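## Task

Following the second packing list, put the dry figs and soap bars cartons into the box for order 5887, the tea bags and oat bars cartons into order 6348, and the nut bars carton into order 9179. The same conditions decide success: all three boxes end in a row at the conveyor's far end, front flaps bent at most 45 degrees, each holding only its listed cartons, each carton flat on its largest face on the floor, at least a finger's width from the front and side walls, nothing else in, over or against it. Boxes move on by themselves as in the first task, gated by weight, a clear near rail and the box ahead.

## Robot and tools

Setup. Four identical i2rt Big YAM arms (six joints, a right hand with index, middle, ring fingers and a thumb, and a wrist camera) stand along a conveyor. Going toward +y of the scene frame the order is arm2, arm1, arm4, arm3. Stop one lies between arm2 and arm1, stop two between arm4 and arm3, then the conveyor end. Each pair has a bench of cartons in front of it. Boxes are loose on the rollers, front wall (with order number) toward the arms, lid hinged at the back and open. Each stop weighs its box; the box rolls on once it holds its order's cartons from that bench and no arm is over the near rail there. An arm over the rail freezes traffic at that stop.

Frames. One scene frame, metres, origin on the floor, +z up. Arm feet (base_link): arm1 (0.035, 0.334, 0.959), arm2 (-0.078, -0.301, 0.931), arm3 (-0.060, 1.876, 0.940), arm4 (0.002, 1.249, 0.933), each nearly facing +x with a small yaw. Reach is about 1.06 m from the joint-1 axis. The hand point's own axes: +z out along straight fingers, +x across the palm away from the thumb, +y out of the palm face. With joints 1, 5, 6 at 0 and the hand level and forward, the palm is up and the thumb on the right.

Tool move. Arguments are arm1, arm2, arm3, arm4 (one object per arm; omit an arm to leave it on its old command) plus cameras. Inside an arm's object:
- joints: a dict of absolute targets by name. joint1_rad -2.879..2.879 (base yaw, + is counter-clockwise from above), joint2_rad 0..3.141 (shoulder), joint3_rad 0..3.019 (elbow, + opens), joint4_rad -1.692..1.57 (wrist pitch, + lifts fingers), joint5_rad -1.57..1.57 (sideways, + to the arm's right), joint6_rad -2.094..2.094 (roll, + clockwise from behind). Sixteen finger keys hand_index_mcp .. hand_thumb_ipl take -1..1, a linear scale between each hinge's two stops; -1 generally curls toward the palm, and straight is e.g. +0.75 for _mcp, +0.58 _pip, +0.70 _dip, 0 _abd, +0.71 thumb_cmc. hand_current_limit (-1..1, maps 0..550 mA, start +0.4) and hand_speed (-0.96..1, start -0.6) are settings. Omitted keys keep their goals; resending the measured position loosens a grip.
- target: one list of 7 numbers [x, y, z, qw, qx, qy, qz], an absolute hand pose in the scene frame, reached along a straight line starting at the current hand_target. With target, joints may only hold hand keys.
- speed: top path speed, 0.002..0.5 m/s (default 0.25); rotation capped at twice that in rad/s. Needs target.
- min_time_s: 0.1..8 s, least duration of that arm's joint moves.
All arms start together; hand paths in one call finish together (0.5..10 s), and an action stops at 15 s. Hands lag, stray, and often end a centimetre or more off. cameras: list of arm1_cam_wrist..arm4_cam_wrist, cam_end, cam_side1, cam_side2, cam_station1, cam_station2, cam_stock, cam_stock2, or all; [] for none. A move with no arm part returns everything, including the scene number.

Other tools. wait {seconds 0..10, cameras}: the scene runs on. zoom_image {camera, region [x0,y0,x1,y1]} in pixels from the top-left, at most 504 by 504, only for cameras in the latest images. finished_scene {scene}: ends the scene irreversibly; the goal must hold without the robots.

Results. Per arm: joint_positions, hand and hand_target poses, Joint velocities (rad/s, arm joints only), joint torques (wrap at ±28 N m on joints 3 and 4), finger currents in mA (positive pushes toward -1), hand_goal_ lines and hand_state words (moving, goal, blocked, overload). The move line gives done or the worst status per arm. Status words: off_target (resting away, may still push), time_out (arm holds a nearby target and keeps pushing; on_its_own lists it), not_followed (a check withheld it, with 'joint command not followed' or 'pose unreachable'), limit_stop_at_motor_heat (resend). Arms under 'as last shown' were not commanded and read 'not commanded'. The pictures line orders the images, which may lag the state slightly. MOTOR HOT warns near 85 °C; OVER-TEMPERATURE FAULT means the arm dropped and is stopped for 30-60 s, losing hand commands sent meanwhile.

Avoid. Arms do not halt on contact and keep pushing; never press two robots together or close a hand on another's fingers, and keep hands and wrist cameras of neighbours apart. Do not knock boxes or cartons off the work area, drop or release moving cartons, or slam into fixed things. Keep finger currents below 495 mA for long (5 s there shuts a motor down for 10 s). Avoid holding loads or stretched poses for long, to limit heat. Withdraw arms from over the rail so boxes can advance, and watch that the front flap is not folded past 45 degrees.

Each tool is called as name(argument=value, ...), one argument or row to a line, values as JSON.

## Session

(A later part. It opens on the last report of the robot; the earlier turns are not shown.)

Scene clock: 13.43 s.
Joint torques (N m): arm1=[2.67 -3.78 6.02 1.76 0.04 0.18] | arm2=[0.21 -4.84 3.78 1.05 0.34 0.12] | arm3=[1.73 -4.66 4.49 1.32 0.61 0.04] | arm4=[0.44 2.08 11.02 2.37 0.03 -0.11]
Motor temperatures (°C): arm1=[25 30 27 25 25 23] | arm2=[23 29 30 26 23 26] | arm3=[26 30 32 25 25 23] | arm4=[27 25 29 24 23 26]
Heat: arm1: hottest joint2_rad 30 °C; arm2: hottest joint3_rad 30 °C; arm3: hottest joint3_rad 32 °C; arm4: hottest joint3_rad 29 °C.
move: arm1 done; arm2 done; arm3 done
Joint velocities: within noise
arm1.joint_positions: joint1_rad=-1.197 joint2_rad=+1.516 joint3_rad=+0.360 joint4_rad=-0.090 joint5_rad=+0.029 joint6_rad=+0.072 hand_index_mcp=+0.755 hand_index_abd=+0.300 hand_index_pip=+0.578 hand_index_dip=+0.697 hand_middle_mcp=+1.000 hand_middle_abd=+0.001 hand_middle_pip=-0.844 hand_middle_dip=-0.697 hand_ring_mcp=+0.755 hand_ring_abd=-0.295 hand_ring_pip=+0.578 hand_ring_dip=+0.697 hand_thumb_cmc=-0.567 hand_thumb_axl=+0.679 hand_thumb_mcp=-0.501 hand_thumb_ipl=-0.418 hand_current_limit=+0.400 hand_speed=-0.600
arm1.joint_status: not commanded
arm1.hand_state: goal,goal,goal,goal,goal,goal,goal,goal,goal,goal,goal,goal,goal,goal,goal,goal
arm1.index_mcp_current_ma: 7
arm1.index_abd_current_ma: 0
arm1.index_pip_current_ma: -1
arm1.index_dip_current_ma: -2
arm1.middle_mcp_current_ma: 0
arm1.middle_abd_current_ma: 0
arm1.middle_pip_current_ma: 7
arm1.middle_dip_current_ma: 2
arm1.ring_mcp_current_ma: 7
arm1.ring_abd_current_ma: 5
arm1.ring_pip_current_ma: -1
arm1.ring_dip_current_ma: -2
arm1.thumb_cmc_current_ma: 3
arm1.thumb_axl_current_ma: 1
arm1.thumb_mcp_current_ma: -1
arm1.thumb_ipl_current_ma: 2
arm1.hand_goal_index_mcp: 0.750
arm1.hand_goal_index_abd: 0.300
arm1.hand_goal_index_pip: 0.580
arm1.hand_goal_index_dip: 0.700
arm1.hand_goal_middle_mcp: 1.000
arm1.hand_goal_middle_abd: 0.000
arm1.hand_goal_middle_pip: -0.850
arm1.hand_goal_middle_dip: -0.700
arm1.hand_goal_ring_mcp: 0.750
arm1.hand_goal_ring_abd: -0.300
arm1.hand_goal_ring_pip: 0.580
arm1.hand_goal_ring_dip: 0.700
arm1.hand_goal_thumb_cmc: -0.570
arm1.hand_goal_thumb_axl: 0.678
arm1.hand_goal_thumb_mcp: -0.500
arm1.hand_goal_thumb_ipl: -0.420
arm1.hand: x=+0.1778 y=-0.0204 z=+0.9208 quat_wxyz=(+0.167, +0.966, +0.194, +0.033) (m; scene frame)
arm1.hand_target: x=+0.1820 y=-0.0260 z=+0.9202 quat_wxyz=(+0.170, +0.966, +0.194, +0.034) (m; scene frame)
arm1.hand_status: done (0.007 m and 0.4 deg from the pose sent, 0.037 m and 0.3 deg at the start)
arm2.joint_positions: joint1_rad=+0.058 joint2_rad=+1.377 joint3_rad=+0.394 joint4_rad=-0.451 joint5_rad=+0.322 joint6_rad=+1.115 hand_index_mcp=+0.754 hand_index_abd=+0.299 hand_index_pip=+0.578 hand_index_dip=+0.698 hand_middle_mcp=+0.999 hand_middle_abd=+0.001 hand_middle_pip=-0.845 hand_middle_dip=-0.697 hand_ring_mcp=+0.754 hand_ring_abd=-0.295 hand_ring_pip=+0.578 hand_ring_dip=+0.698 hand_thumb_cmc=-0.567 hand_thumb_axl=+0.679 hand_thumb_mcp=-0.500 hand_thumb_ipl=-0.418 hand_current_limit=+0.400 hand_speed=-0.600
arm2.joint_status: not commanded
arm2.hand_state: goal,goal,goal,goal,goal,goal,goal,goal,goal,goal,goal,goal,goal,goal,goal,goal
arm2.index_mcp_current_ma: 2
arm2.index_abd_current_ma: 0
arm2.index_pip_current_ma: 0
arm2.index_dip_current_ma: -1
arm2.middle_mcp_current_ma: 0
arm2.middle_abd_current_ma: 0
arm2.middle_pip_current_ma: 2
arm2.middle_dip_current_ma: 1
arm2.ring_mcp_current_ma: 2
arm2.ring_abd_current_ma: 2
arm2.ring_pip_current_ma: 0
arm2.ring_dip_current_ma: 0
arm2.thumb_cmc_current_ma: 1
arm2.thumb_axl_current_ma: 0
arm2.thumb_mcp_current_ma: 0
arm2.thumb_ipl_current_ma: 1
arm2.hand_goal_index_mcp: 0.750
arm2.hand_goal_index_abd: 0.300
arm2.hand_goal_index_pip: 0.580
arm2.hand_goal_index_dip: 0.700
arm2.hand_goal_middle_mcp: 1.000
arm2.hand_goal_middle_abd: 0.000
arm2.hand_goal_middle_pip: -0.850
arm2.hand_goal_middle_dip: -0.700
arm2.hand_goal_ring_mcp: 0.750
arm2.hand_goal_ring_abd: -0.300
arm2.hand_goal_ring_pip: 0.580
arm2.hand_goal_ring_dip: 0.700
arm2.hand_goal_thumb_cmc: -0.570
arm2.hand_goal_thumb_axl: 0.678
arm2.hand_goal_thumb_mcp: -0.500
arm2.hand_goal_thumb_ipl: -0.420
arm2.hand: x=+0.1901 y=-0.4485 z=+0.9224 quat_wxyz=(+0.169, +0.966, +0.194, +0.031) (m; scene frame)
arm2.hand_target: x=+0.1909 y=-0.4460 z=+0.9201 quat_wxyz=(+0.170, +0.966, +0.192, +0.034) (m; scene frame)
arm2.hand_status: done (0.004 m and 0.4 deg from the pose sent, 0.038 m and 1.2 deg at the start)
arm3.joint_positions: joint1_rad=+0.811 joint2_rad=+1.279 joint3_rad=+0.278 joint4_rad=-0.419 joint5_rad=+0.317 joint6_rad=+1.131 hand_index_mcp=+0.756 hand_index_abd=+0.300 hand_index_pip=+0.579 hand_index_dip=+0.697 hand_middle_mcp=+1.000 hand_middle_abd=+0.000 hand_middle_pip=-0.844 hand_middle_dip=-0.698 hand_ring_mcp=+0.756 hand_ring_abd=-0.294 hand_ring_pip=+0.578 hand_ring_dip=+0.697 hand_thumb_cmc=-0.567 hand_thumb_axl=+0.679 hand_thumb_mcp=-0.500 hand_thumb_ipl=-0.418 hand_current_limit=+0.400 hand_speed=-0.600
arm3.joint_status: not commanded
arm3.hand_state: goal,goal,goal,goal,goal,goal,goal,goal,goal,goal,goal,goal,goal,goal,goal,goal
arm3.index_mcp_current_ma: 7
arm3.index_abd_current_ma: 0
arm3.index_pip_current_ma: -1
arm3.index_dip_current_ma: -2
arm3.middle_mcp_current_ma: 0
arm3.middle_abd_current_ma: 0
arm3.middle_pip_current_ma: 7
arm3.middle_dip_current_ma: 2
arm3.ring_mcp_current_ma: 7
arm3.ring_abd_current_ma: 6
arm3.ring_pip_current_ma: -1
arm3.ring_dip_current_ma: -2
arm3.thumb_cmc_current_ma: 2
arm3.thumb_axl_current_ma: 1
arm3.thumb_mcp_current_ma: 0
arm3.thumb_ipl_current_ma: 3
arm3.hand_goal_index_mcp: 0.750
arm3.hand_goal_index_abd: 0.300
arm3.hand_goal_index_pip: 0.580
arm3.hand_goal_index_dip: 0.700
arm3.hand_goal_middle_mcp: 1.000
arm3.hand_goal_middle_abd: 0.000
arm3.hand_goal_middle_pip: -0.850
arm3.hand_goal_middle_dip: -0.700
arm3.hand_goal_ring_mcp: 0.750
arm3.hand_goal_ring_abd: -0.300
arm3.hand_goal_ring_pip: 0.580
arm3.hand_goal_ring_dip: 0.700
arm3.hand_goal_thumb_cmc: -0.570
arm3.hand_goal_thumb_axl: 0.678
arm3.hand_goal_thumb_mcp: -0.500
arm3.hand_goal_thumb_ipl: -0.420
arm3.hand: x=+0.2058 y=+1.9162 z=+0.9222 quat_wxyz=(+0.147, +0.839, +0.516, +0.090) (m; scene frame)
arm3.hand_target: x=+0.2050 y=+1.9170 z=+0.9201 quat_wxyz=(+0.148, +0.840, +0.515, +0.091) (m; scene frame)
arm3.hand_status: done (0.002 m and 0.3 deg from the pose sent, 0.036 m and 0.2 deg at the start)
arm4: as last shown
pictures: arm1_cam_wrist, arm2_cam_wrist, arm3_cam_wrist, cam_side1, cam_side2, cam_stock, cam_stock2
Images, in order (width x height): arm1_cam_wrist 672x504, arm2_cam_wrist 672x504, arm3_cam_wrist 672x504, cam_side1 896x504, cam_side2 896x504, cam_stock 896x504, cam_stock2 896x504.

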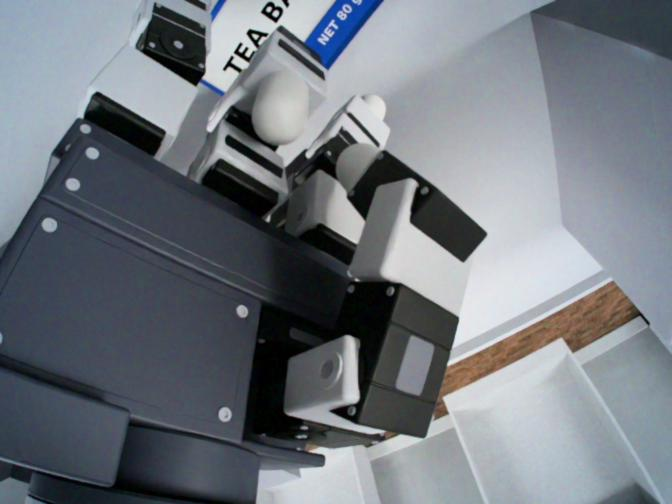

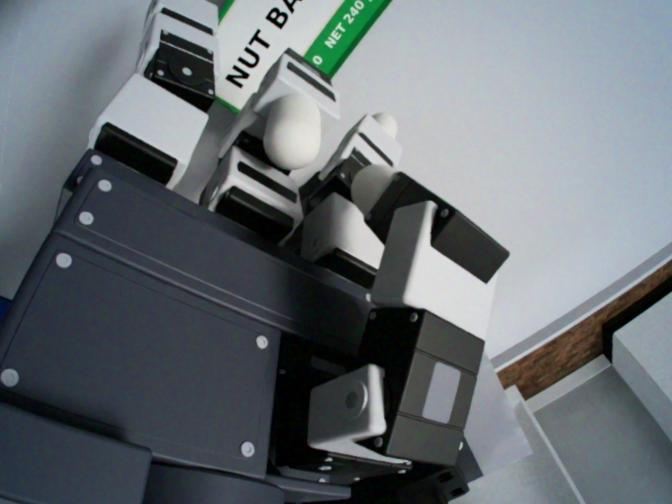

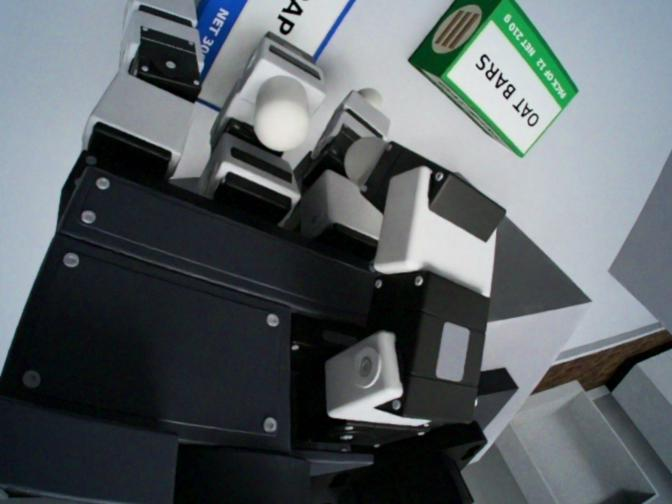

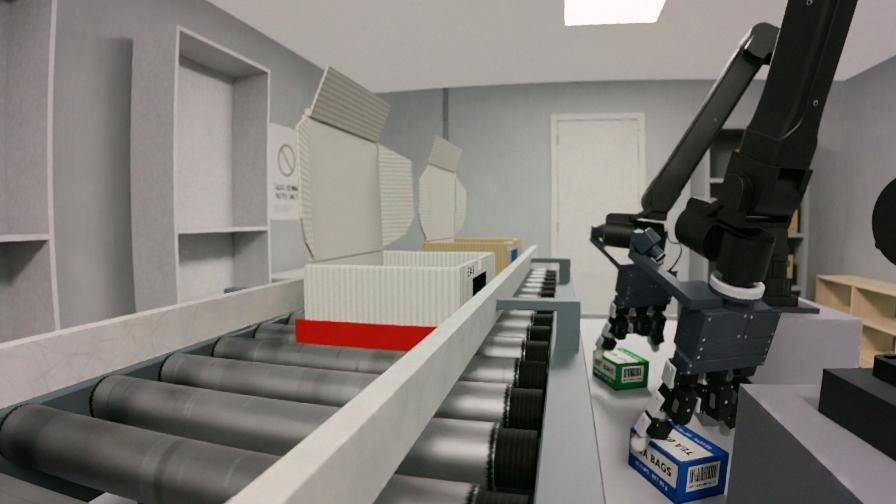

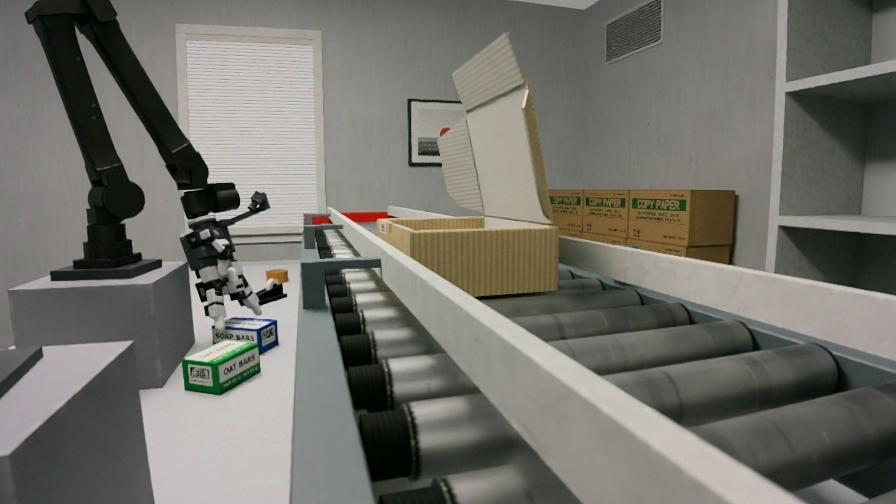

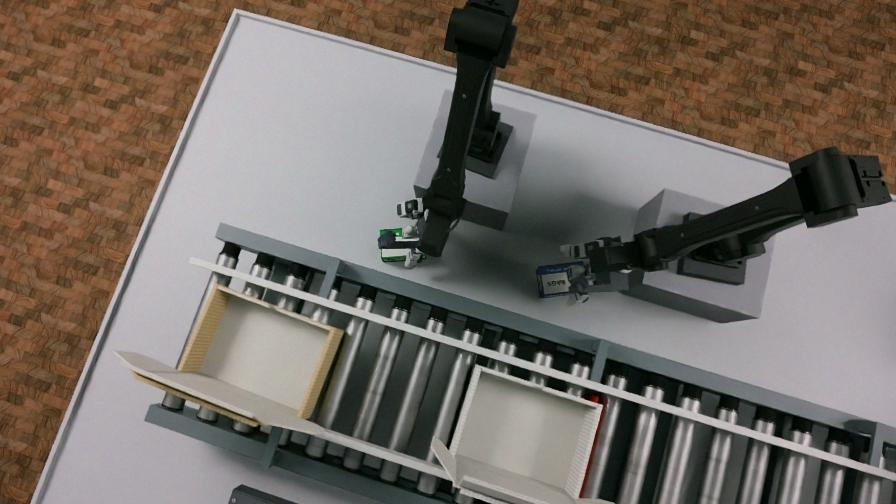

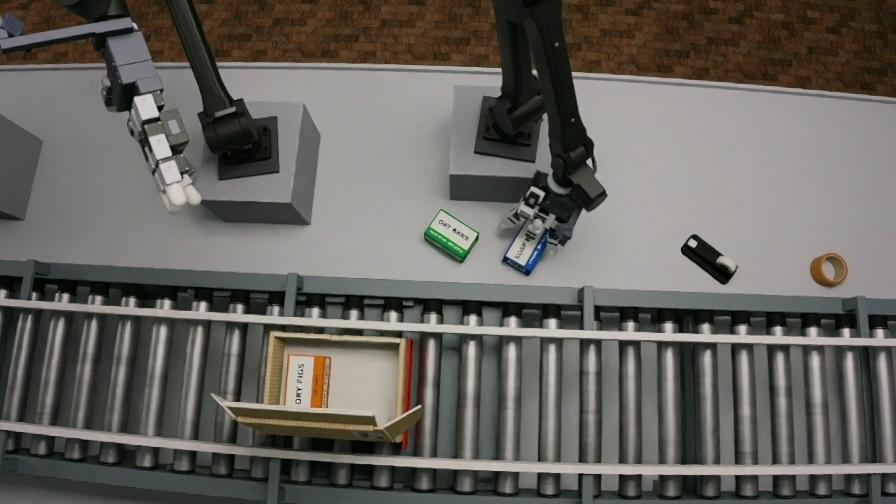

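move(
  arm1={"target": [0.190, -0.028, 0.903, 0.1702, 0.9655, 0.1938, 0.0342], "speed": 0.06},
  arm2={"target": [0.207, -0.453, 0.903, 0.1703, 0.9659, 0.1921, 0.0339], "speed": 0.06},
  arm3={"target": [0.217, 1.918, 0.903, 0.148, 0.8397, 0.5146, 0.0907], "speed": 0.06},
  cameras=["cam_stock", "cam_stock2", "arm1_cam_wrist", "arm2_cam_wrist", "arm3_cam_wrist"],
)

zoom_image(
  camera="arm3_cam_wrist",
  region=[120, 0, 420, 200],
)

zoom_image(
  camera="arm1_cam_wrist",
  region=[120, 0, 420, 200],
)

zoom_image(
  camera="arm2_cam_wrist",
  region=[120, 0, 420, 200],
)

Scene clock: 16.97 s.
Joint torques (N m): arm1=[3.25 -4.31 5.97 1.77 0.18 0.26] | arm2=[-1.85 -5.3 5.18 1.13 0.27 -0.16] | arm3=[0.32 -5.54 4.48 1.26 0.44 -0.16] | arm4=[0.44 2.02 11 2.36 0.03 -0.11]
Motor temperatures (°C): arm1=[25 30 27 25 25 23] | arm2=[23 28 30 26 23 26] | arm3=[26 30 32 25 25 23] | arm4=[27 25 30 24 23 26]
Heat: arm1: hottest joint2_rad 30 °C; arm2: hottest joint3_rad 30 °C; arm3: hottest joint3_rad 32 °C; arm4: hottest joint3_rad 30 °C.
move: arm1 off_target; arm2 off_target; arm3 done
Joint velocities: within noise
arm1.joint_positions: joint1_rad=-1.180 joint2_rad=+1.603 joint3_rad=+0.363 joint4_rad=-0.013 joint5_rad=+0.034 joint6_rad=+0.087 hand_index_mcp=+0.755 hand_index_abd=+0.300 hand_index_pip=+0.578 hand_index_dip=+0.697 hand_middle_mcp=+1.000 hand_middle_abd=+0.001 hand_middle_pip=-0.844 hand_middle_dip=-0.697 hand_ring_mcp=+0.755 hand_ring_abd=-0.295 hand_ring_pip=+0.578 hand_ring_dip=+0.697 hand_thumb_cmc=-0.567 hand_thumb_axl=+0.679 hand_thumb_mcp=-0.501 hand_thumb_ipl=-0.418 hand_current_limit=+0.400 hand_speed=-0.600
arm1.joint_status: not commanded
arm1.hand_state: goal,goal,goal,goal,goal,goal,goal,goal,goal,goal,goal,goal,goal,goal,goal,goal
arm1.index_mcp_current_ma: 7
arm1.index_abd_current_ma: 0
arm1.index_pip_current_ma: -1
arm1.index_dip_current_ma: -2
arm1.middle_mcp_current_ma: 0
arm1.middle_abd_current_ma: 0
arm1.middle_pip_current_ma: 7
arm1.middle_dip_current_ma: 2
arm1.ring_mcp_current_ma: 7
arm1.ring_abd_current_ma: 5
arm1.ring_pip_current_ma: -1
arm1.ring_dip_current_ma: -2
arm1.thumb_cmc_current_ma: 3
arm1.thumb_axl_current_ma: 1
arm1.thumb_mcp_current_ma: -1
arm1.thumb_ipl_current_ma: 2
arm1.hand_goal_index_mcp: 0.750
arm1.hand_goal_index_abd: 0.300
arm1.hand_goal_index_pip: 0.580
arm1.hand_goal_index_dip: 0.700
arm1.hand_goal_middle_mcp: 1.000
arm1.hand_goal_middle_abd: 0.000
arm1.hand_goal_middle_pip: -0.850
arm1.hand_goal_middle_dip: -0.700
arm1.hand_goal_ring_mcp: 0.750
arm1.hand_goal_ring_abd: -0.300
arm1.hand_goal_ring_pip: 0.580
arm1.hand_goal_ring_dip: 0.700
arm1.hand_goal_thumb_cmc: -0.570
arm1.hand_goal_thumb_axl: 0.678
arm1.hand_goal_thumb_mcp: -0.500
arm1.hand_goal_thumb_ipl: -0.420
arm1.hand: x=+0.1825 y=-0.0203 z=+0.9027 quat_wxyz=(+0.164, +0.967, +0.194, +0.032) (m; scene frame)
arm1.hand_target: x=+0.1899 y=-0.0277 z=+0.9032 quat_wxyz=(+0.170, +0.966, +0.194, +0.034) (m; scene frame)
arm1.hand_status: off_target (0.011 m and 0.8 deg from the pose sent, 0.023 m and 0.4 deg at the start)
arm2.joint_positions: joint1_rad=+0.054 joint2_rad=+1.481 joint3_rad=+0.394 joint4_rad=-0.366 joint5_rad=+0.322 joint6_rad=+1.115 hand_index_mcp=+0.754 hand_index_abd=+0.299 hand_index_pip=+0.578 hand_index_dip=+0.698 hand_middle_mcp=+0.999 hand_middle_abd=+0.001 hand_middle_pip=-0.845 hand_middle_dip=-0.697 hand_ring_mcp=+0.754 hand_ring_abd=-0.298 hand_ring_pip=+0.578 hand_ring_dip=+0.698 hand_thumb_cmc=-0.567 hand_thumb_axl=+0.679 hand_thumb_mcp=-0.500 hand_thumb_ipl=-0.418 hand_current_limit=+0.400 hand_speed=-0.600
arm2.joint_status: not commanded
arm2.hand_state: goal,goal,goal,goal,goal,goal,goal,goal,goal,goal,goal,goal,goal,goal,goal,goal
arm2.index_mcp_current_ma: 2
arm2.index_abd_current_ma: 0
arm2.index_pip_current_ma: 0
arm2.index_dip_current_ma: -1
arm2.middle_mcp_current_ma: 0
arm2.middle_abd_current_ma: 0
arm2.middle_pip_current_ma: 2
arm2.middle_dip_current_ma: 1
arm2.ring_mcp_current_ma: 2
arm2.ring_abd_current_ma: 0
arm2.ring_pip_current_ma: 0
arm2.ring_dip_current_ma: 0
arm2.thumb_cmc_current_ma: 1
arm2.thumb_axl_current_ma: 0
arm2.thumb_mcp_current_ma: 0
arm2.thumb_ipl_current_ma: 1
arm2.hand_goal_index_mcp: 0.750
arm2.hand_goal_index_abd: 0.300
arm2.hand_goal_index_pip: 0.580
arm2.hand_goal_index_dip: 0.700
arm2.hand_goal_middle_mcp: 1.000
arm2.hand_goal_middle_abd: 0.000
arm2.hand_goal_middle_pip: -0.850
arm2.hand_goal_middle_dip: -0.700
arm2.hand_goal_ring_mcp: 0.750
arm2.hand_goal_ring_abd: -0.300
arm2.hand_goal_ring_pip: 0.580
arm2.hand_goal_ring_dip: 0.700
arm2.hand_goal_thumb_cmc: -0.570
arm2.hand_goal_thumb_axl: 0.678
arm2.hand_goal_thumb_mcp: -0.500
arm2.hand_goal_thumb_ipl: -0.420
arm2.hand: x=+0.1916 y=-0.4493 z=+0.8999 quat_wxyz=(+0.167, +0.967, +0.194, +0.021) (m; scene frame)
arm2.hand_target: x=+0.2066 y=-0.4527 z=+0.9035 quat_wxyz=(+0.170, +0.966, +0.192, +0.034) (m; scene frame)
arm2.hand_status: off_target (0.016 m and 1.5 deg from the pose sent, 0.026 m and 0.4 deg at the start)
arm3.joint_positions: joint1_rad=+0.794 joint2_rad=+1.392 joint3_rad=+0.278 joint4_rad=-0.306 joint5_rad=+0.317 joint6_rad=+1.119 hand_index_mcp=+0.755 hand_index_abd=+0.300 hand_index_pip=+0.579 hand_index_dip=+0.697 hand_middle_mcp=+1.000 hand_middle_abd=+0.000 hand_middle_pip=-0.844 hand_middle_dip=-0.698 hand_ring_mcp=+0.756 hand_ring_abd=-0.294 hand_ring_pip=+0.578 hand_ring_dip=+0.697 hand_thumb_cmc=-0.567 hand_thumb_axl=+0.679 hand_thumb_mcp=-0.500 hand_thumb_ipl=-0.418 hand_current_limit=+0.400 hand_speed=-0.600
arm3.joint_status: not commanded
arm3.hand_state: goal,goal,goal,goal,goal,goal,goal,goal,goal,goal,goal,goal,goal,goal,goal,goal
arm3.index_mcp_current_ma: 7
arm3.index_abd_current_ma: 0
arm3.index_pip_current_ma: -1
arm3.index_dip_current_ma: -2
arm3.middle_mcp_current_ma: 0
arm3.middle_abd_current_ma: 0
arm3.middle_pip_current_ma: 7
arm3.middle_dip_current_ma: 2
arm3.ring_mcp_current_ma: 7
arm3.ring_abd_current_ma: 6
arm3.ring_pip_current_ma: -1
arm3.ring_dip_current_ma: -2
arm3.thumb_cmc_current_ma: 2
arm3.thumb_axl_current_ma: 1
arm3.thumb_mcp_current_ma: 0
arm3.thumb_ipl_current_ma: 3
arm3.hand_goal_index_mcp: 0.750
arm3.hand_goal_index_abd: 0.300
arm3.hand_goal_index_pip: 0.580
arm3.hand_goal_index_dip: 0.700
arm3.hand_goal_middle_mcp: 1.000
arm3.hand_goal_middle_abd: 0.000
arm3.hand_goal_middle_pip: -0.850
arm3.hand_goal_middle_dip: -0.700
arm3.hand_goal_ring_mcp: 0.750
arm3.hand_goal_ring_abd: -0.300
arm3.hand_goal_ring_pip: 0.580
arm3.hand_goal_ring_dip: 0.700
arm3.hand_goal_thumb_cmc: -0.570
arm3.hand_goal_thumb_axl: 0.678
arm3.hand_goal_thumb_mcp: -0.500
arm3.hand_goal_thumb_ipl: -0.420
arm3.hand: x=+0.2116 y=+1.9159 z=+0.9035 quat_wxyz=(+0.148, +0.840, +0.514, +0.087) (m; scene frame)
arm3.hand_target: x=+0.2168 y=+1.9180 z=+0.9031 quat_wxyz=(+0.148, +0.840, +0.515, +0.091) (m; scene frame)
arm3.hand_status: done (0.006 m and 0.4 deg from the pose sent, 0.022 m and 0.3 deg at the start)
arm4: as last shown
pictures: arm1_cam_wrist, arm2_cam_wrist, arm3_cam_wrist, cam_stock, cam_stock2
Images, in order (width x height): arm1_cam_wrist 672x504, arm2_cam_wrist 672x504, arm3_cam_wrist 672x504, cam_stock 896x504, cam_stock2 896x504.

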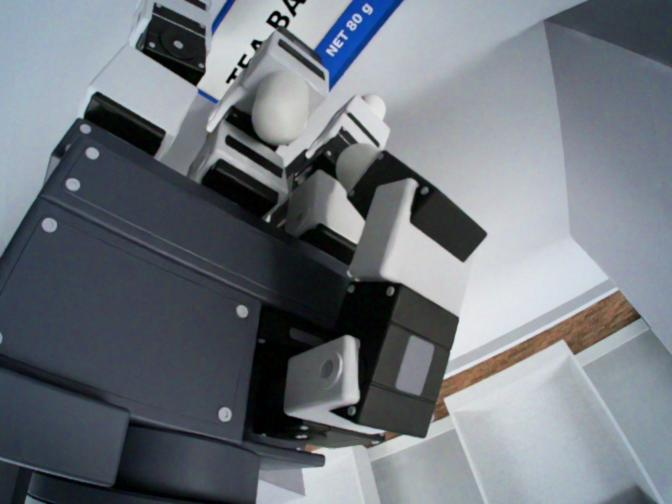

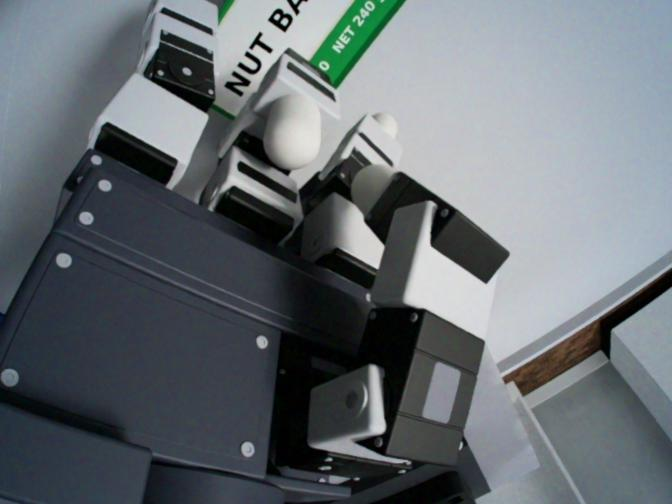

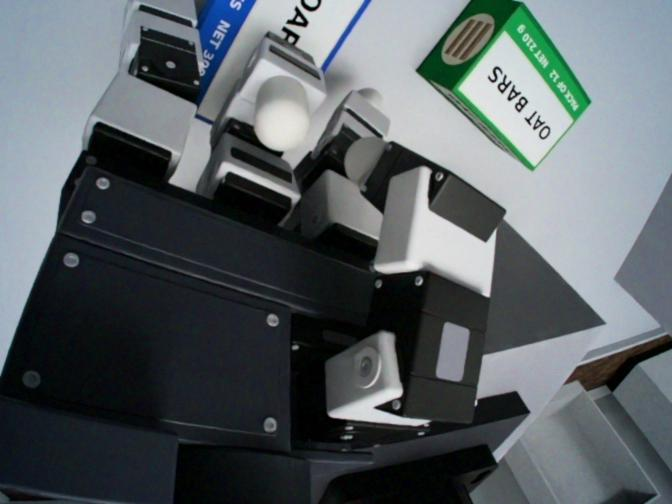

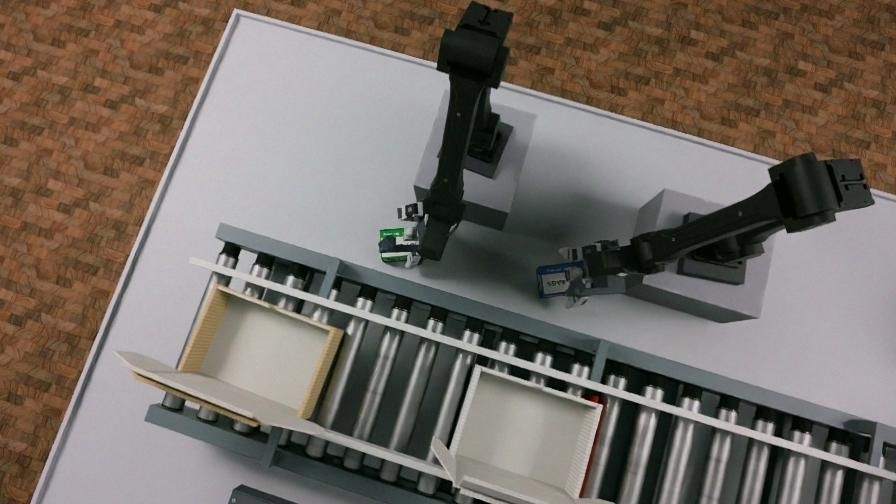

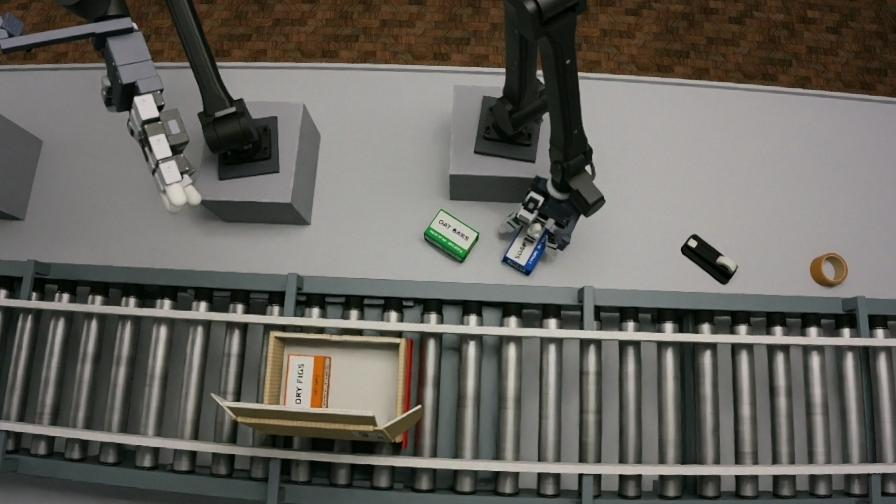

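Scaled by 1.680 from the camera's 672x504 image, which has a finer 960x720 frame.

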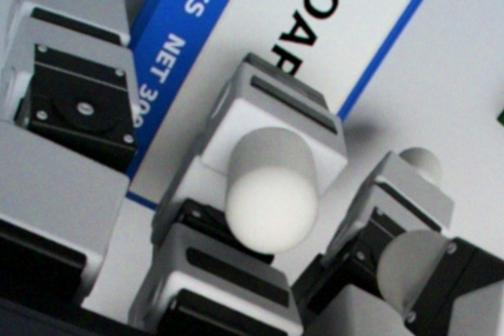

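Scaled by 1.680 from the camera's 672x504 image, which has a finer 960x720 frame.

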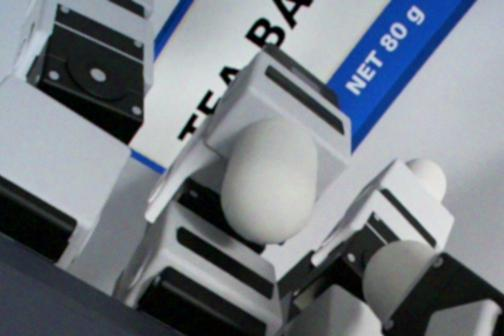

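Scaled by 1.680 from the camera's 672x504 image, which has a finer 960x720 frame.

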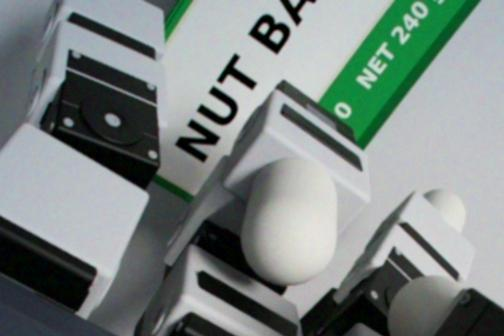

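move(
  arm2={"target": [0.209, -0.465, 0.904, 0.1703, 0.9659, 0.1921, 0.0339], "speed": 0.06},
  cameras=["arm2_cam_wrist", "cam_side1"],
)

zoom_image(
  camera="arm2_cam_wrist",
  region=[120, 0, 420, 200],
)

zoom_image(
  camera="cam_side1",
  region=[570, 230, 790, 504],
)

Scene clock: 19.33 s.
Joint torques (N m): arm1=[3.25 -4.19 5.94 1.88 0.17 0.26] | arm2=[-1.55 -5.89 5.49 0.98 0.21 -0.12] | arm3=[0.26 -5.19 4.46 1.32 0.43 -0.16] | arm4=[0.44 2.02 11 2.36 0.03 -0.11]
Motor temperatures (°C): arm1=[25 30 27 25 25 23] | arm2=[23 28 30 26 23 26] | arm3=[26 30 32 25 25 23] | arm4=[27 25 30 24 23 26]
Heat: arm1: hottest joint2_rad 30 °C; arm2: hottest joint3_rad 30 °C; arm3: hottest joint3_rad 32 °C; arm4: hottest joint3_rad 30 °C.
move: arm2 off_target
Joint velocities: within noise
arm1, arm3, arm4: as last shown
arm1.joint_positions: joint1_rad=-1.180 joint2_rad=+1.603 joint3_rad=+0.363 joint4_rad=-0.013 joint5_rad=+0.034 joint6_rad=+0.088 hand_index_mcp=+0.755 hand_index_abd=+0.300 hand_index_pip=+0.578 hand_index_dip=+0.697 hand_middle_mcp=+1.000 hand_middle_abd=+0.001 hand_middle_pip=-0.844 hand_middle_dip=-0.697 hand_ring_mcp=+0.755 hand_ring_abd=-0.295 hand_ring_pip=+0.578 hand_ring_dip=+0.697 hand_thumb_cmc=-0.567 hand_thumb_axl=+0.679 hand_thumb_mcp=-0.501 hand_thumb_ipl=-0.418 hand_current_limit=+0.400 hand_speed=-0.600
arm1.hand: x=+0.1824 y=-0.0203 z=+0.9027 quat_wxyz=(+0.164, +0.967, +0.194, +0.032) (m; scene frame)
arm2.joint_positions: joint1_rad=+0.009 joint2_rad=+1.481 joint3_rad=+0.397 joint4_rad=-0.354 joint5_rad=+0.315 joint6_rad=+1.068 hand_index_mcp=+0.754 hand_index_abd=+0.299 hand_index_pip=+0.578 hand_index_dip=+0.698 hand_middle_mcp=+0.999 hand_middle_abd=+0.001 hand_middle_pip=-0.845 hand_middle_dip=-0.697 hand_ring_mcp=+0.754 hand_ring_abd=-0.304 hand_ring_pip=+0.579 hand_ring_dip=+0.698 hand_thumb_cmc=-0.567 hand_thumb_axl=+0.679 hand_thumb_mcp=-0.500 hand_thumb_ipl=-0.418 hand_current_limit=+0.400 hand_speed=-0.600
arm2.joint_status: not commanded
arm2.hand_state: goal,goal,goal,goal,goal,goal,goal,goal,goal,goal,goal,goal,goal,goal,goal,goal
arm2.index_mcp_current_ma: 2
arm2.index_abd_current_ma: 0
arm2.index_pip_current_ma: 0
arm2.index_dip_current_ma: -1
arm2.middle_mcp_current_ma: 0
arm2.middle_abd_current_ma: 0
arm2.middle_pip_current_ma: 2
arm2.middle_dip_current_ma: 1
arm2.ring_mcp_current_ma: 2
arm2.ring_abd_current_ma: -1
arm2.ring_pip_current_ma: 0
arm2.ring_dip_current_ma: 0
arm2.thumb_cmc_current_ma: 1
arm2.thumb_axl_current_ma: 0
arm2.thumb_mcp_current_ma: 0
arm2.thumb_ipl_current_ma: 1
arm2.hand_goal_index_mcp: 0.750
arm2.hand_goal_index_abd: 0.300
arm2.hand_goal_index_pip: 0.580
arm2.hand_goal_index_dip: 0.700
arm2.hand_goal_middle_mcp: 1.000
arm2.hand_goal_middle_abd: 0.000
arm2.hand_goal_middle_pip: -0.850
arm2.hand_goal_middle_dip: -0.700
arm2.hand_goal_ring_mcp: 0.750
arm2.hand_goal_ring_abd: -0.300
arm2.hand_goal_ring_pip: 0.580
arm2.hand_goal_ring_dip: 0.700
arm2.hand_goal_thumb_cmc: -0.570
arm2.hand_goal_thumb_axl: 0.678
arm2.hand_goal_thumb_mcp: -0.500
arm2.hand_goal_thumb_ipl: -0.420
arm2.hand: x=+0.1933 y=-0.4603 z=+0.9004 quat_wxyz=(+0.166, +0.967, +0.194, +0.022) (m; scene frame)
arm2.hand_target: x=+0.2085 y=-0.4647 z=+0.9045 quat_wxyz=(+0.170, +0.966, +0.192, +0.034) (m; scene frame)
arm2.hand_status: off_target (0.017 m and 1.5 deg from the pose sent, 0.024 m and 1.5 deg at the start)
arm3.joint_positions: joint1_rad=+0.793 joint2_rad=+1.392 joint3_rad=+0.278 joint4_rad=-0.306 joint5_rad=+0.317 joint6_rad=+1.118 hand_index_mcp=+0.755 hand_index_abd=+0.300 hand_index_pip=+0.579 hand_index_dip=+0.697 hand_middle_mcp=+1.000 hand_middle_abd=+0.000 hand_middle_pip=-0.844 hand_middle_dip=-0.698 hand_ring_mcp=+0.756 hand_ring_abd=-0.294 hand_ring_pip=+0.578 hand_ring_dip=+0.697 hand_thumb_cmc=-0.567 hand_thumb_axl=+0.679 hand_thumb_mcp=-0.500 hand_thumb_ipl=-0.418 hand_current_limit=+0.400 hand_speed=-0.600
arm3.hand: x=+0.2116 y=+1.9158 z=+0.9035 quat_wxyz=(+0.148, +0.840, +0.514, +0.087) (m; scene frame)
arm3.hand_target: x=+0.2168 y=+1.9179 z=+0.9031 quat_wxyz=(+0.148, +0.840, +0.515, +0.091) (m; scene frame)
pictures: arm2_cam_wrist, cam_side1
Images, in order (width x height): arm2_cam_wrist 672x504, cam_side1 896x504.

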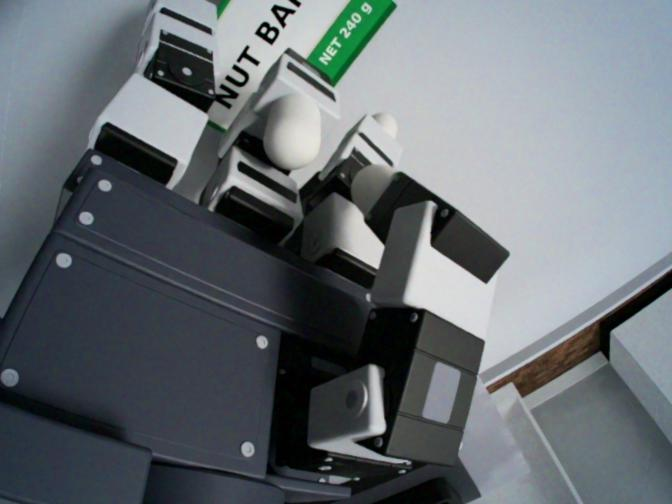

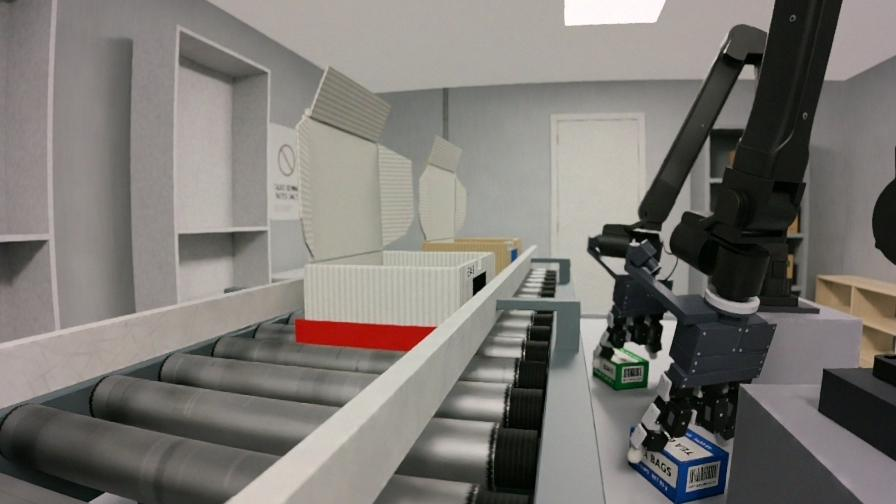

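Scaled by 1.680 from the camera's 672x504 image, which has a finer 960x720 frame.

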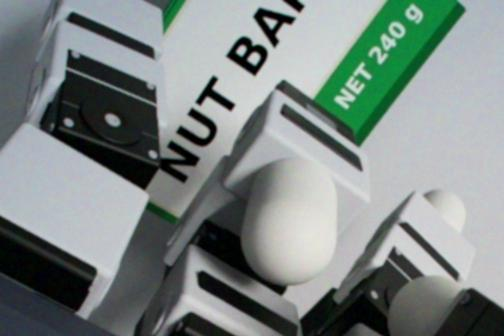

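Scaled by 1.839.

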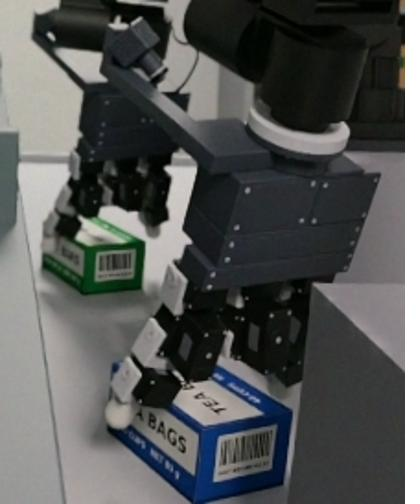

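move(
  arm1={"joints": {"hand_current_limit": 0.76, "hand_index_abd": -0.25, "hand_ring_abd": 0.25}},
  arm2={"joints": {"hand_current_limit": 0.76, "hand_index_abd": -0.25, "hand_ring_abd": 0.25}},
  arm3={"joints": {"hand_current_limit": 0.76, "hand_index_abd": -0.25, "hand_ring_abd": 0.25}},
  cameras=["cam_stock", "cam_stock2", "arm1_cam_wrist", "arm2_cam_wrist", "arm3_cam_wrist"],
)

Scene clock: 21.37 s.
Joint torques (N m): arm1=[3.31 -4.37 5.96 1.76 0.15 0.25] | arm2=[-1.73 -5.89 5.23 0.73 0.31 -0.16] | arm3=[0.21 -5.25 4.48 1.13 0.52 -0.14] | arm4=[0.44 2.02 11.02 2.36 0.03 -0.11]
Motor temperatures (°C): arm1=[25 30 27 25 25 23] | arm2=[23 28 30 26 23 26] | arm3=[26 30 32 25 25 23] | arm4=[27 25 30 24 23 26]
Heat: arm1: hottest joint2_rad 30 °C; arm2: hottest joint3_rad 30 °C; arm3: hottest joint3_rad 32 °C; arm4: hottest joint3_rad 30 °C.
move: arm1 off_target; arm2 off_target; arm3 off_target
Joint velocities: within noise
arm1.joint_positions: joint1_rad=-1.180 joint2_rad=+1.603 joint3_rad=+0.363 joint4_rad=-0.013 joint5_rad=+0.034 joint6_rad=+0.088 hand_index_mcp=+0.755 hand_index_abd=+0.050 hand_index_pip=+0.579 hand_index_dip=+0.698 hand_middle_mcp=+1.000 hand_middle_abd=+0.001 hand_middle_pip=-0.844 hand_middle_dip=-0.697 hand_ring_mcp=+0.755 hand_ring_abd=-0.045 hand_ring_pip=+0.578 hand_ring_dip=+0.697 hand_thumb_cmc=-0.567 hand_thumb_axl=+0.679 hand_thumb_mcp=-0.501 hand_thumb_ipl=-0.418 hand_current_limit=+0.760 hand_speed=-0.600
arm1.joint_status: hand_index_abd off_target (ended at +0.050, target -0.250); hand_ring_abd off_target (ended at -0.045, target +0.250); the others done
arm1.hand_state: goal,blocked,goal,goal,goal,goal,goal,goal,goal,blocked,goal,goal,goal,goal,goal,goal
arm1.index_mcp_current_ma: 7
arm1.index_abd_current_ma: 484
arm1.index_pip_current_ma: -1
arm1.index_dip_current_ma: -2
arm1.middle_mcp_current_ma: 0
arm1.middle_abd_current_ma: 0
arm1.middle_pip_current_ma: 7
arm1.middle_dip_current_ma: 2
arm1.ring_mcp_current_ma: 6
arm1.ring_abd_current_ma: -484
arm1.ring_pip_current_ma: -1
arm1.ring_dip_current_ma: -2
arm1.thumb_cmc_current_ma: 3
arm1.thumb_axl_current_ma: 1
arm1.thumb_mcp_current_ma: -1
arm1.thumb_ipl_current_ma: 2
arm1.hand_goal_index_mcp: 0.750
arm1.hand_goal_index_abd: -0.250
arm1.hand_goal_index_pip: 0.580
arm1.hand_goal_index_dip: 0.700
arm1.hand_goal_middle_mcp: 1.000
arm1.hand_goal_middle_abd: 0.000
arm1.hand_goal_middle_pip: -0.850
arm1.hand_goal_middle_dip: -0.700
arm1.hand_goal_ring_mcp: 0.750
arm1.hand_goal_ring_abd: 0.250
arm1.hand_goal_ring_pip: 0.580
arm1.hand_goal_ring_dip: 0.700
arm1.hand_goal_thumb_cmc: -0.570
arm1.hand_goal_thumb_axl: 0.678
arm1.hand_goal_thumb_mcp: -0.500
arm1.hand_goal_thumb_ipl: -0.420
arm1.hand: x=+0.1824 y=-0.0203 z=+0.9027 quat_wxyz=(+0.164, +0.967, +0.194, +0.032) (m; scene frame)
arm1.hand_target: x=+0.1899 y=-0.0277 z=+0.9033 quat_wxyz=(+0.170, +0.966, +0.194, +0.034) (m; scene frame)
arm1.hand_status: not commanded
arm2.joint_positions: joint1_rad=+0.008 joint2_rad=+1.481 joint3_rad=+0.402 joint4_rad=-0.349 joint5_rad=+0.313 joint6_rad=+1.067 hand_index_mcp=+0.755 hand_index_abd=+0.052 hand_index_pip=+0.580 hand_index_dip=+0.698 hand_middle_mcp=+0.999 hand_middle_abd=+0.001 hand_middle_pip=-0.845 hand_middle_dip=-0.697 hand_ring_mcp=+0.754 hand_ring_abd=-0.044 hand_ring_pip=+0.580 hand_ring_dip=+0.698 hand_thumb_cmc=-0.568 hand_thumb_axl=+0.679 hand_thumb_mcp=-0.500 hand_thumb_ipl=-0.418 hand_current_limit=+0.760 hand_speed=-0.600
arm2.joint_status: hand_index_abd off_target (ended at +0.052, target -0.250); hand_ring_abd off_target (ended at -0.044, target +0.250); the others done
arm2.hand_state: goal,blocked,goal,goal,goal,goal,goal,goal,goal,blocked,goal,goal,goal,goal,goal,goal
arm2.index_mcp_current_ma: 2
arm2.index_abd_current_ma: 484
arm2.index_pip_current_ma: 0
arm2.index_dip_current_ma: 0
arm2.middle_mcp_current_ma: 0
arm2.middle_abd_current_ma: 0
arm2.middle_pip_current_ma: 2
arm2.middle_dip_current_ma: 1
arm2.ring_mcp_current_ma: 1
arm2.ring_abd_current_ma: -484
arm2.ring_pip_current_ma: 0
arm2.ring_dip_current_ma: 0
arm2.thumb_cmc_current_ma: 0
arm2.thumb_axl_current_ma: 0
arm2.thumb_mcp_current_ma: 0
arm2.thumb_ipl_current_ma: 1
arm2.hand_goal_index_mcp: 0.750
arm2.hand_goal_index_abd: -0.250
arm2.hand_goal_index_pip: 0.580
arm2.hand_goal_index_dip: 0.700
arm2.hand_goal_middle_mcp: 1.000
arm2.hand_goal_middle_abd: 0.000
arm2.hand_goal_middle_pip: -0.850
arm2.hand_goal_middle_dip: -0.700
arm2.hand_goal_ring_mcp: 0.750
arm2.hand_goal_ring_abd: 0.250
arm2.hand_goal_ring_pip: 0.580
arm2.hand_goal_ring_dip: 0.700
arm2.hand_goal_thumb_cmc: -0.570
arm2.hand_goal_thumb_axl: 0.678
arm2.hand_goal_thumb_mcp: -0.500
arm2.hand_goal_thumb_ipl: -0.420
arm2.hand: x=+0.1967 y=-0.4606 z=+0.9015 quat_wxyz=(+0.167, +0.967, +0.193, +0.026) (m; scene frame)
arm2.hand_target: x=+0.2084 y=-0.4647 z=+0.9046 quat_wxyz=(+0.170, +0.966, +0.192, +0.034) (m; scene frame)
arm2.hand_status: not commanded
arm3.joint_positions: joint1_rad=+0.793 joint2_rad=+1.392 joint3_rad=+0.278 joint4_rad=-0.301 joint5_rad=+0.315 joint6_rad=+1.117 hand_index_mcp=+0.755 hand_index_abd=+0.029 hand_index_pip=+0.579 hand_index_dip=+0.698 hand_middle_mcp=+1.000 hand_middle_abd=+0.000 hand_middle_pip=-0.844 hand_middle_dip=-0.698 hand_ring_mcp=+0.756 hand_ring_abd=-0.063 hand_ring_pip=+0.580 hand_ring_dip=+0.698 hand_thumb_cmc=-0.568 hand_thumb_axl=+0.679 hand_thumb_mcp=-0.500 hand_thumb_ipl=-0.418 hand_current_limit=+0.760 hand_speed=-0.600
arm3.joint_status: hand_index_abd off_target (ended at +0.029, target -0.250); hand_ring_abd off_target (ended at -0.063, target +0.250); the others done
arm3.hand_state: goal,blocked,goal,goal,goal,goal,goal,goal,goal,blocked,goal,goal,goal,goal,goal,goal
arm3.index_mcp_current_ma: 5
arm3.index_abd_current_ma: 484
arm3.index_pip_current_ma: -1
arm3.index_dip_current_ma: -2
arm3.middle_mcp_current_ma: 0
arm3.middle_abd_current_ma: 0
arm3.middle_pip_current_ma: 7
arm3.middle_dip_current_ma: 2
arm3.ring_mcp_current_ma: 7
arm3.ring_abd_current_ma: -484
arm3.ring_pip_current_ma: 0
arm3.ring_dip_current_ma: -1
arm3.thumb_cmc_current_ma: 2
arm3.thumb_axl_current_ma: 1
arm3.thumb_mcp_current_ma: 0
arm3.thumb_ipl_current_ma: 3
arm3.hand_goal_index_mcp: 0.750
arm3.hand_goal_index_abd: -0.250
arm3.hand_goal_index_pip: 0.580
arm3.hand_goal_index_dip: 0.700
arm3.hand_goal_middle_mcp: 1.000
arm3.hand_goal_middle_abd: 0.000
arm3.hand_goal_middle_pip: -0.850
arm3.hand_goal_middle_dip: -0.700
arm3.hand_goal_ring_mcp: 0.750
arm3.hand_goal_ring_abd: 0.250
arm3.hand_goal_ring_pip: 0.580
arm3.hand_goal_ring_dip: 0.700
arm3.hand_goal_thumb_cmc: -0.570
arm3.hand_goal_thumb_axl: 0.678
arm3.hand_goal_thumb_mcp: -0.500
arm3.hand_goal_thumb_ipl: -0.420
arm3.hand: x=+0.2124 y=+1.9169 z=+0.9035 quat_wxyz=(+0.147, +0.840, +0.514, +0.090) (m; scene frame)
arm3.hand_target: x=+0.2168 y=+1.9180 z=+0.9032 quat_wxyz=(+0.148, +0.840, +0.514, +0.091) (m; scene frame)
arm3.hand_status: not commanded
arm4: as last shown
pictures: arm1_cam_wrist, arm2_cam_wrist, arm3_cam_wrist, cam_stock, cam_stock2
Images, in order (width x height): arm1_cam_wrist 672x504, arm2_cam_wrist 672x504, arm3_cam_wrist 672x504, cam_stock 896x504, cam_stock2 896x504.

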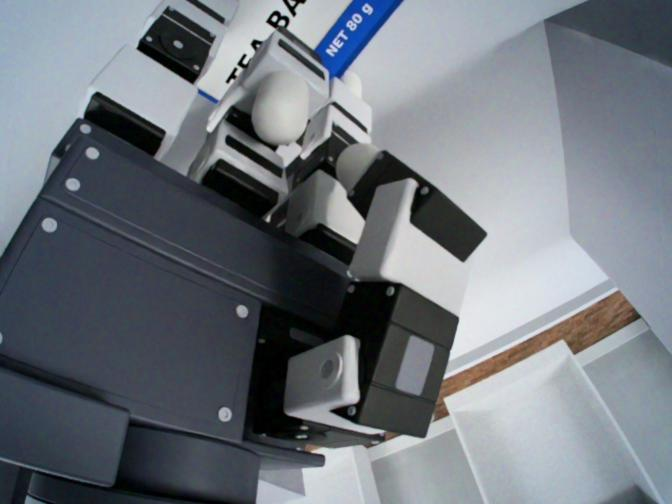

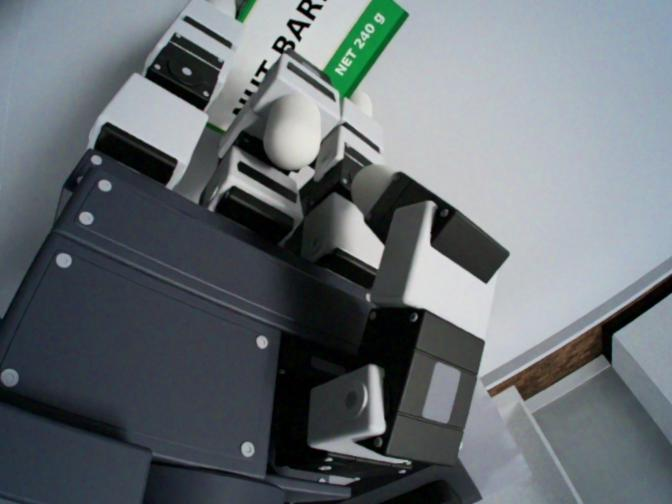

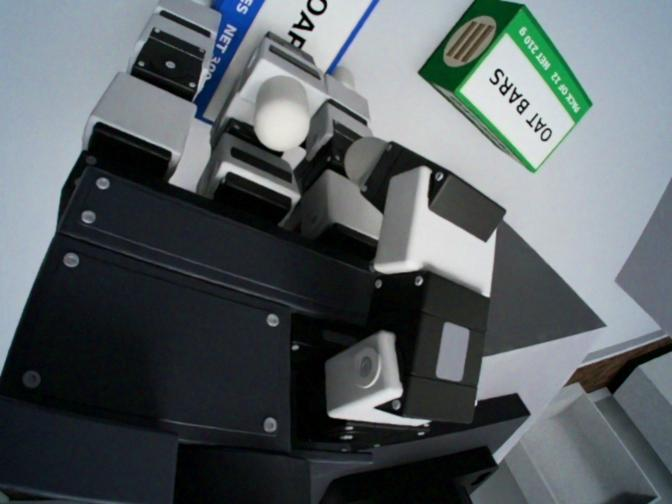

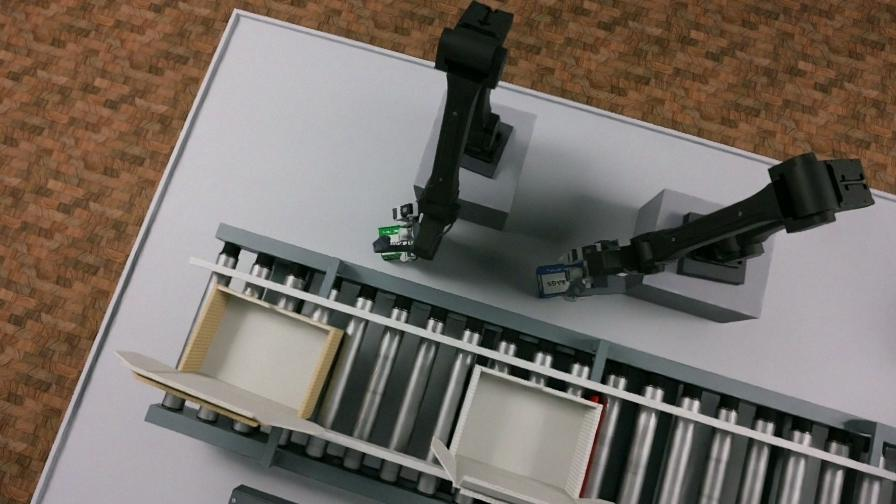

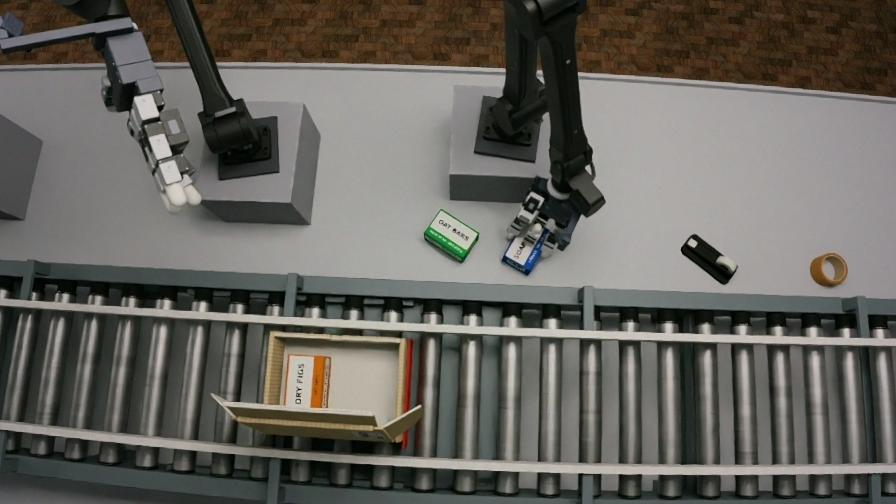

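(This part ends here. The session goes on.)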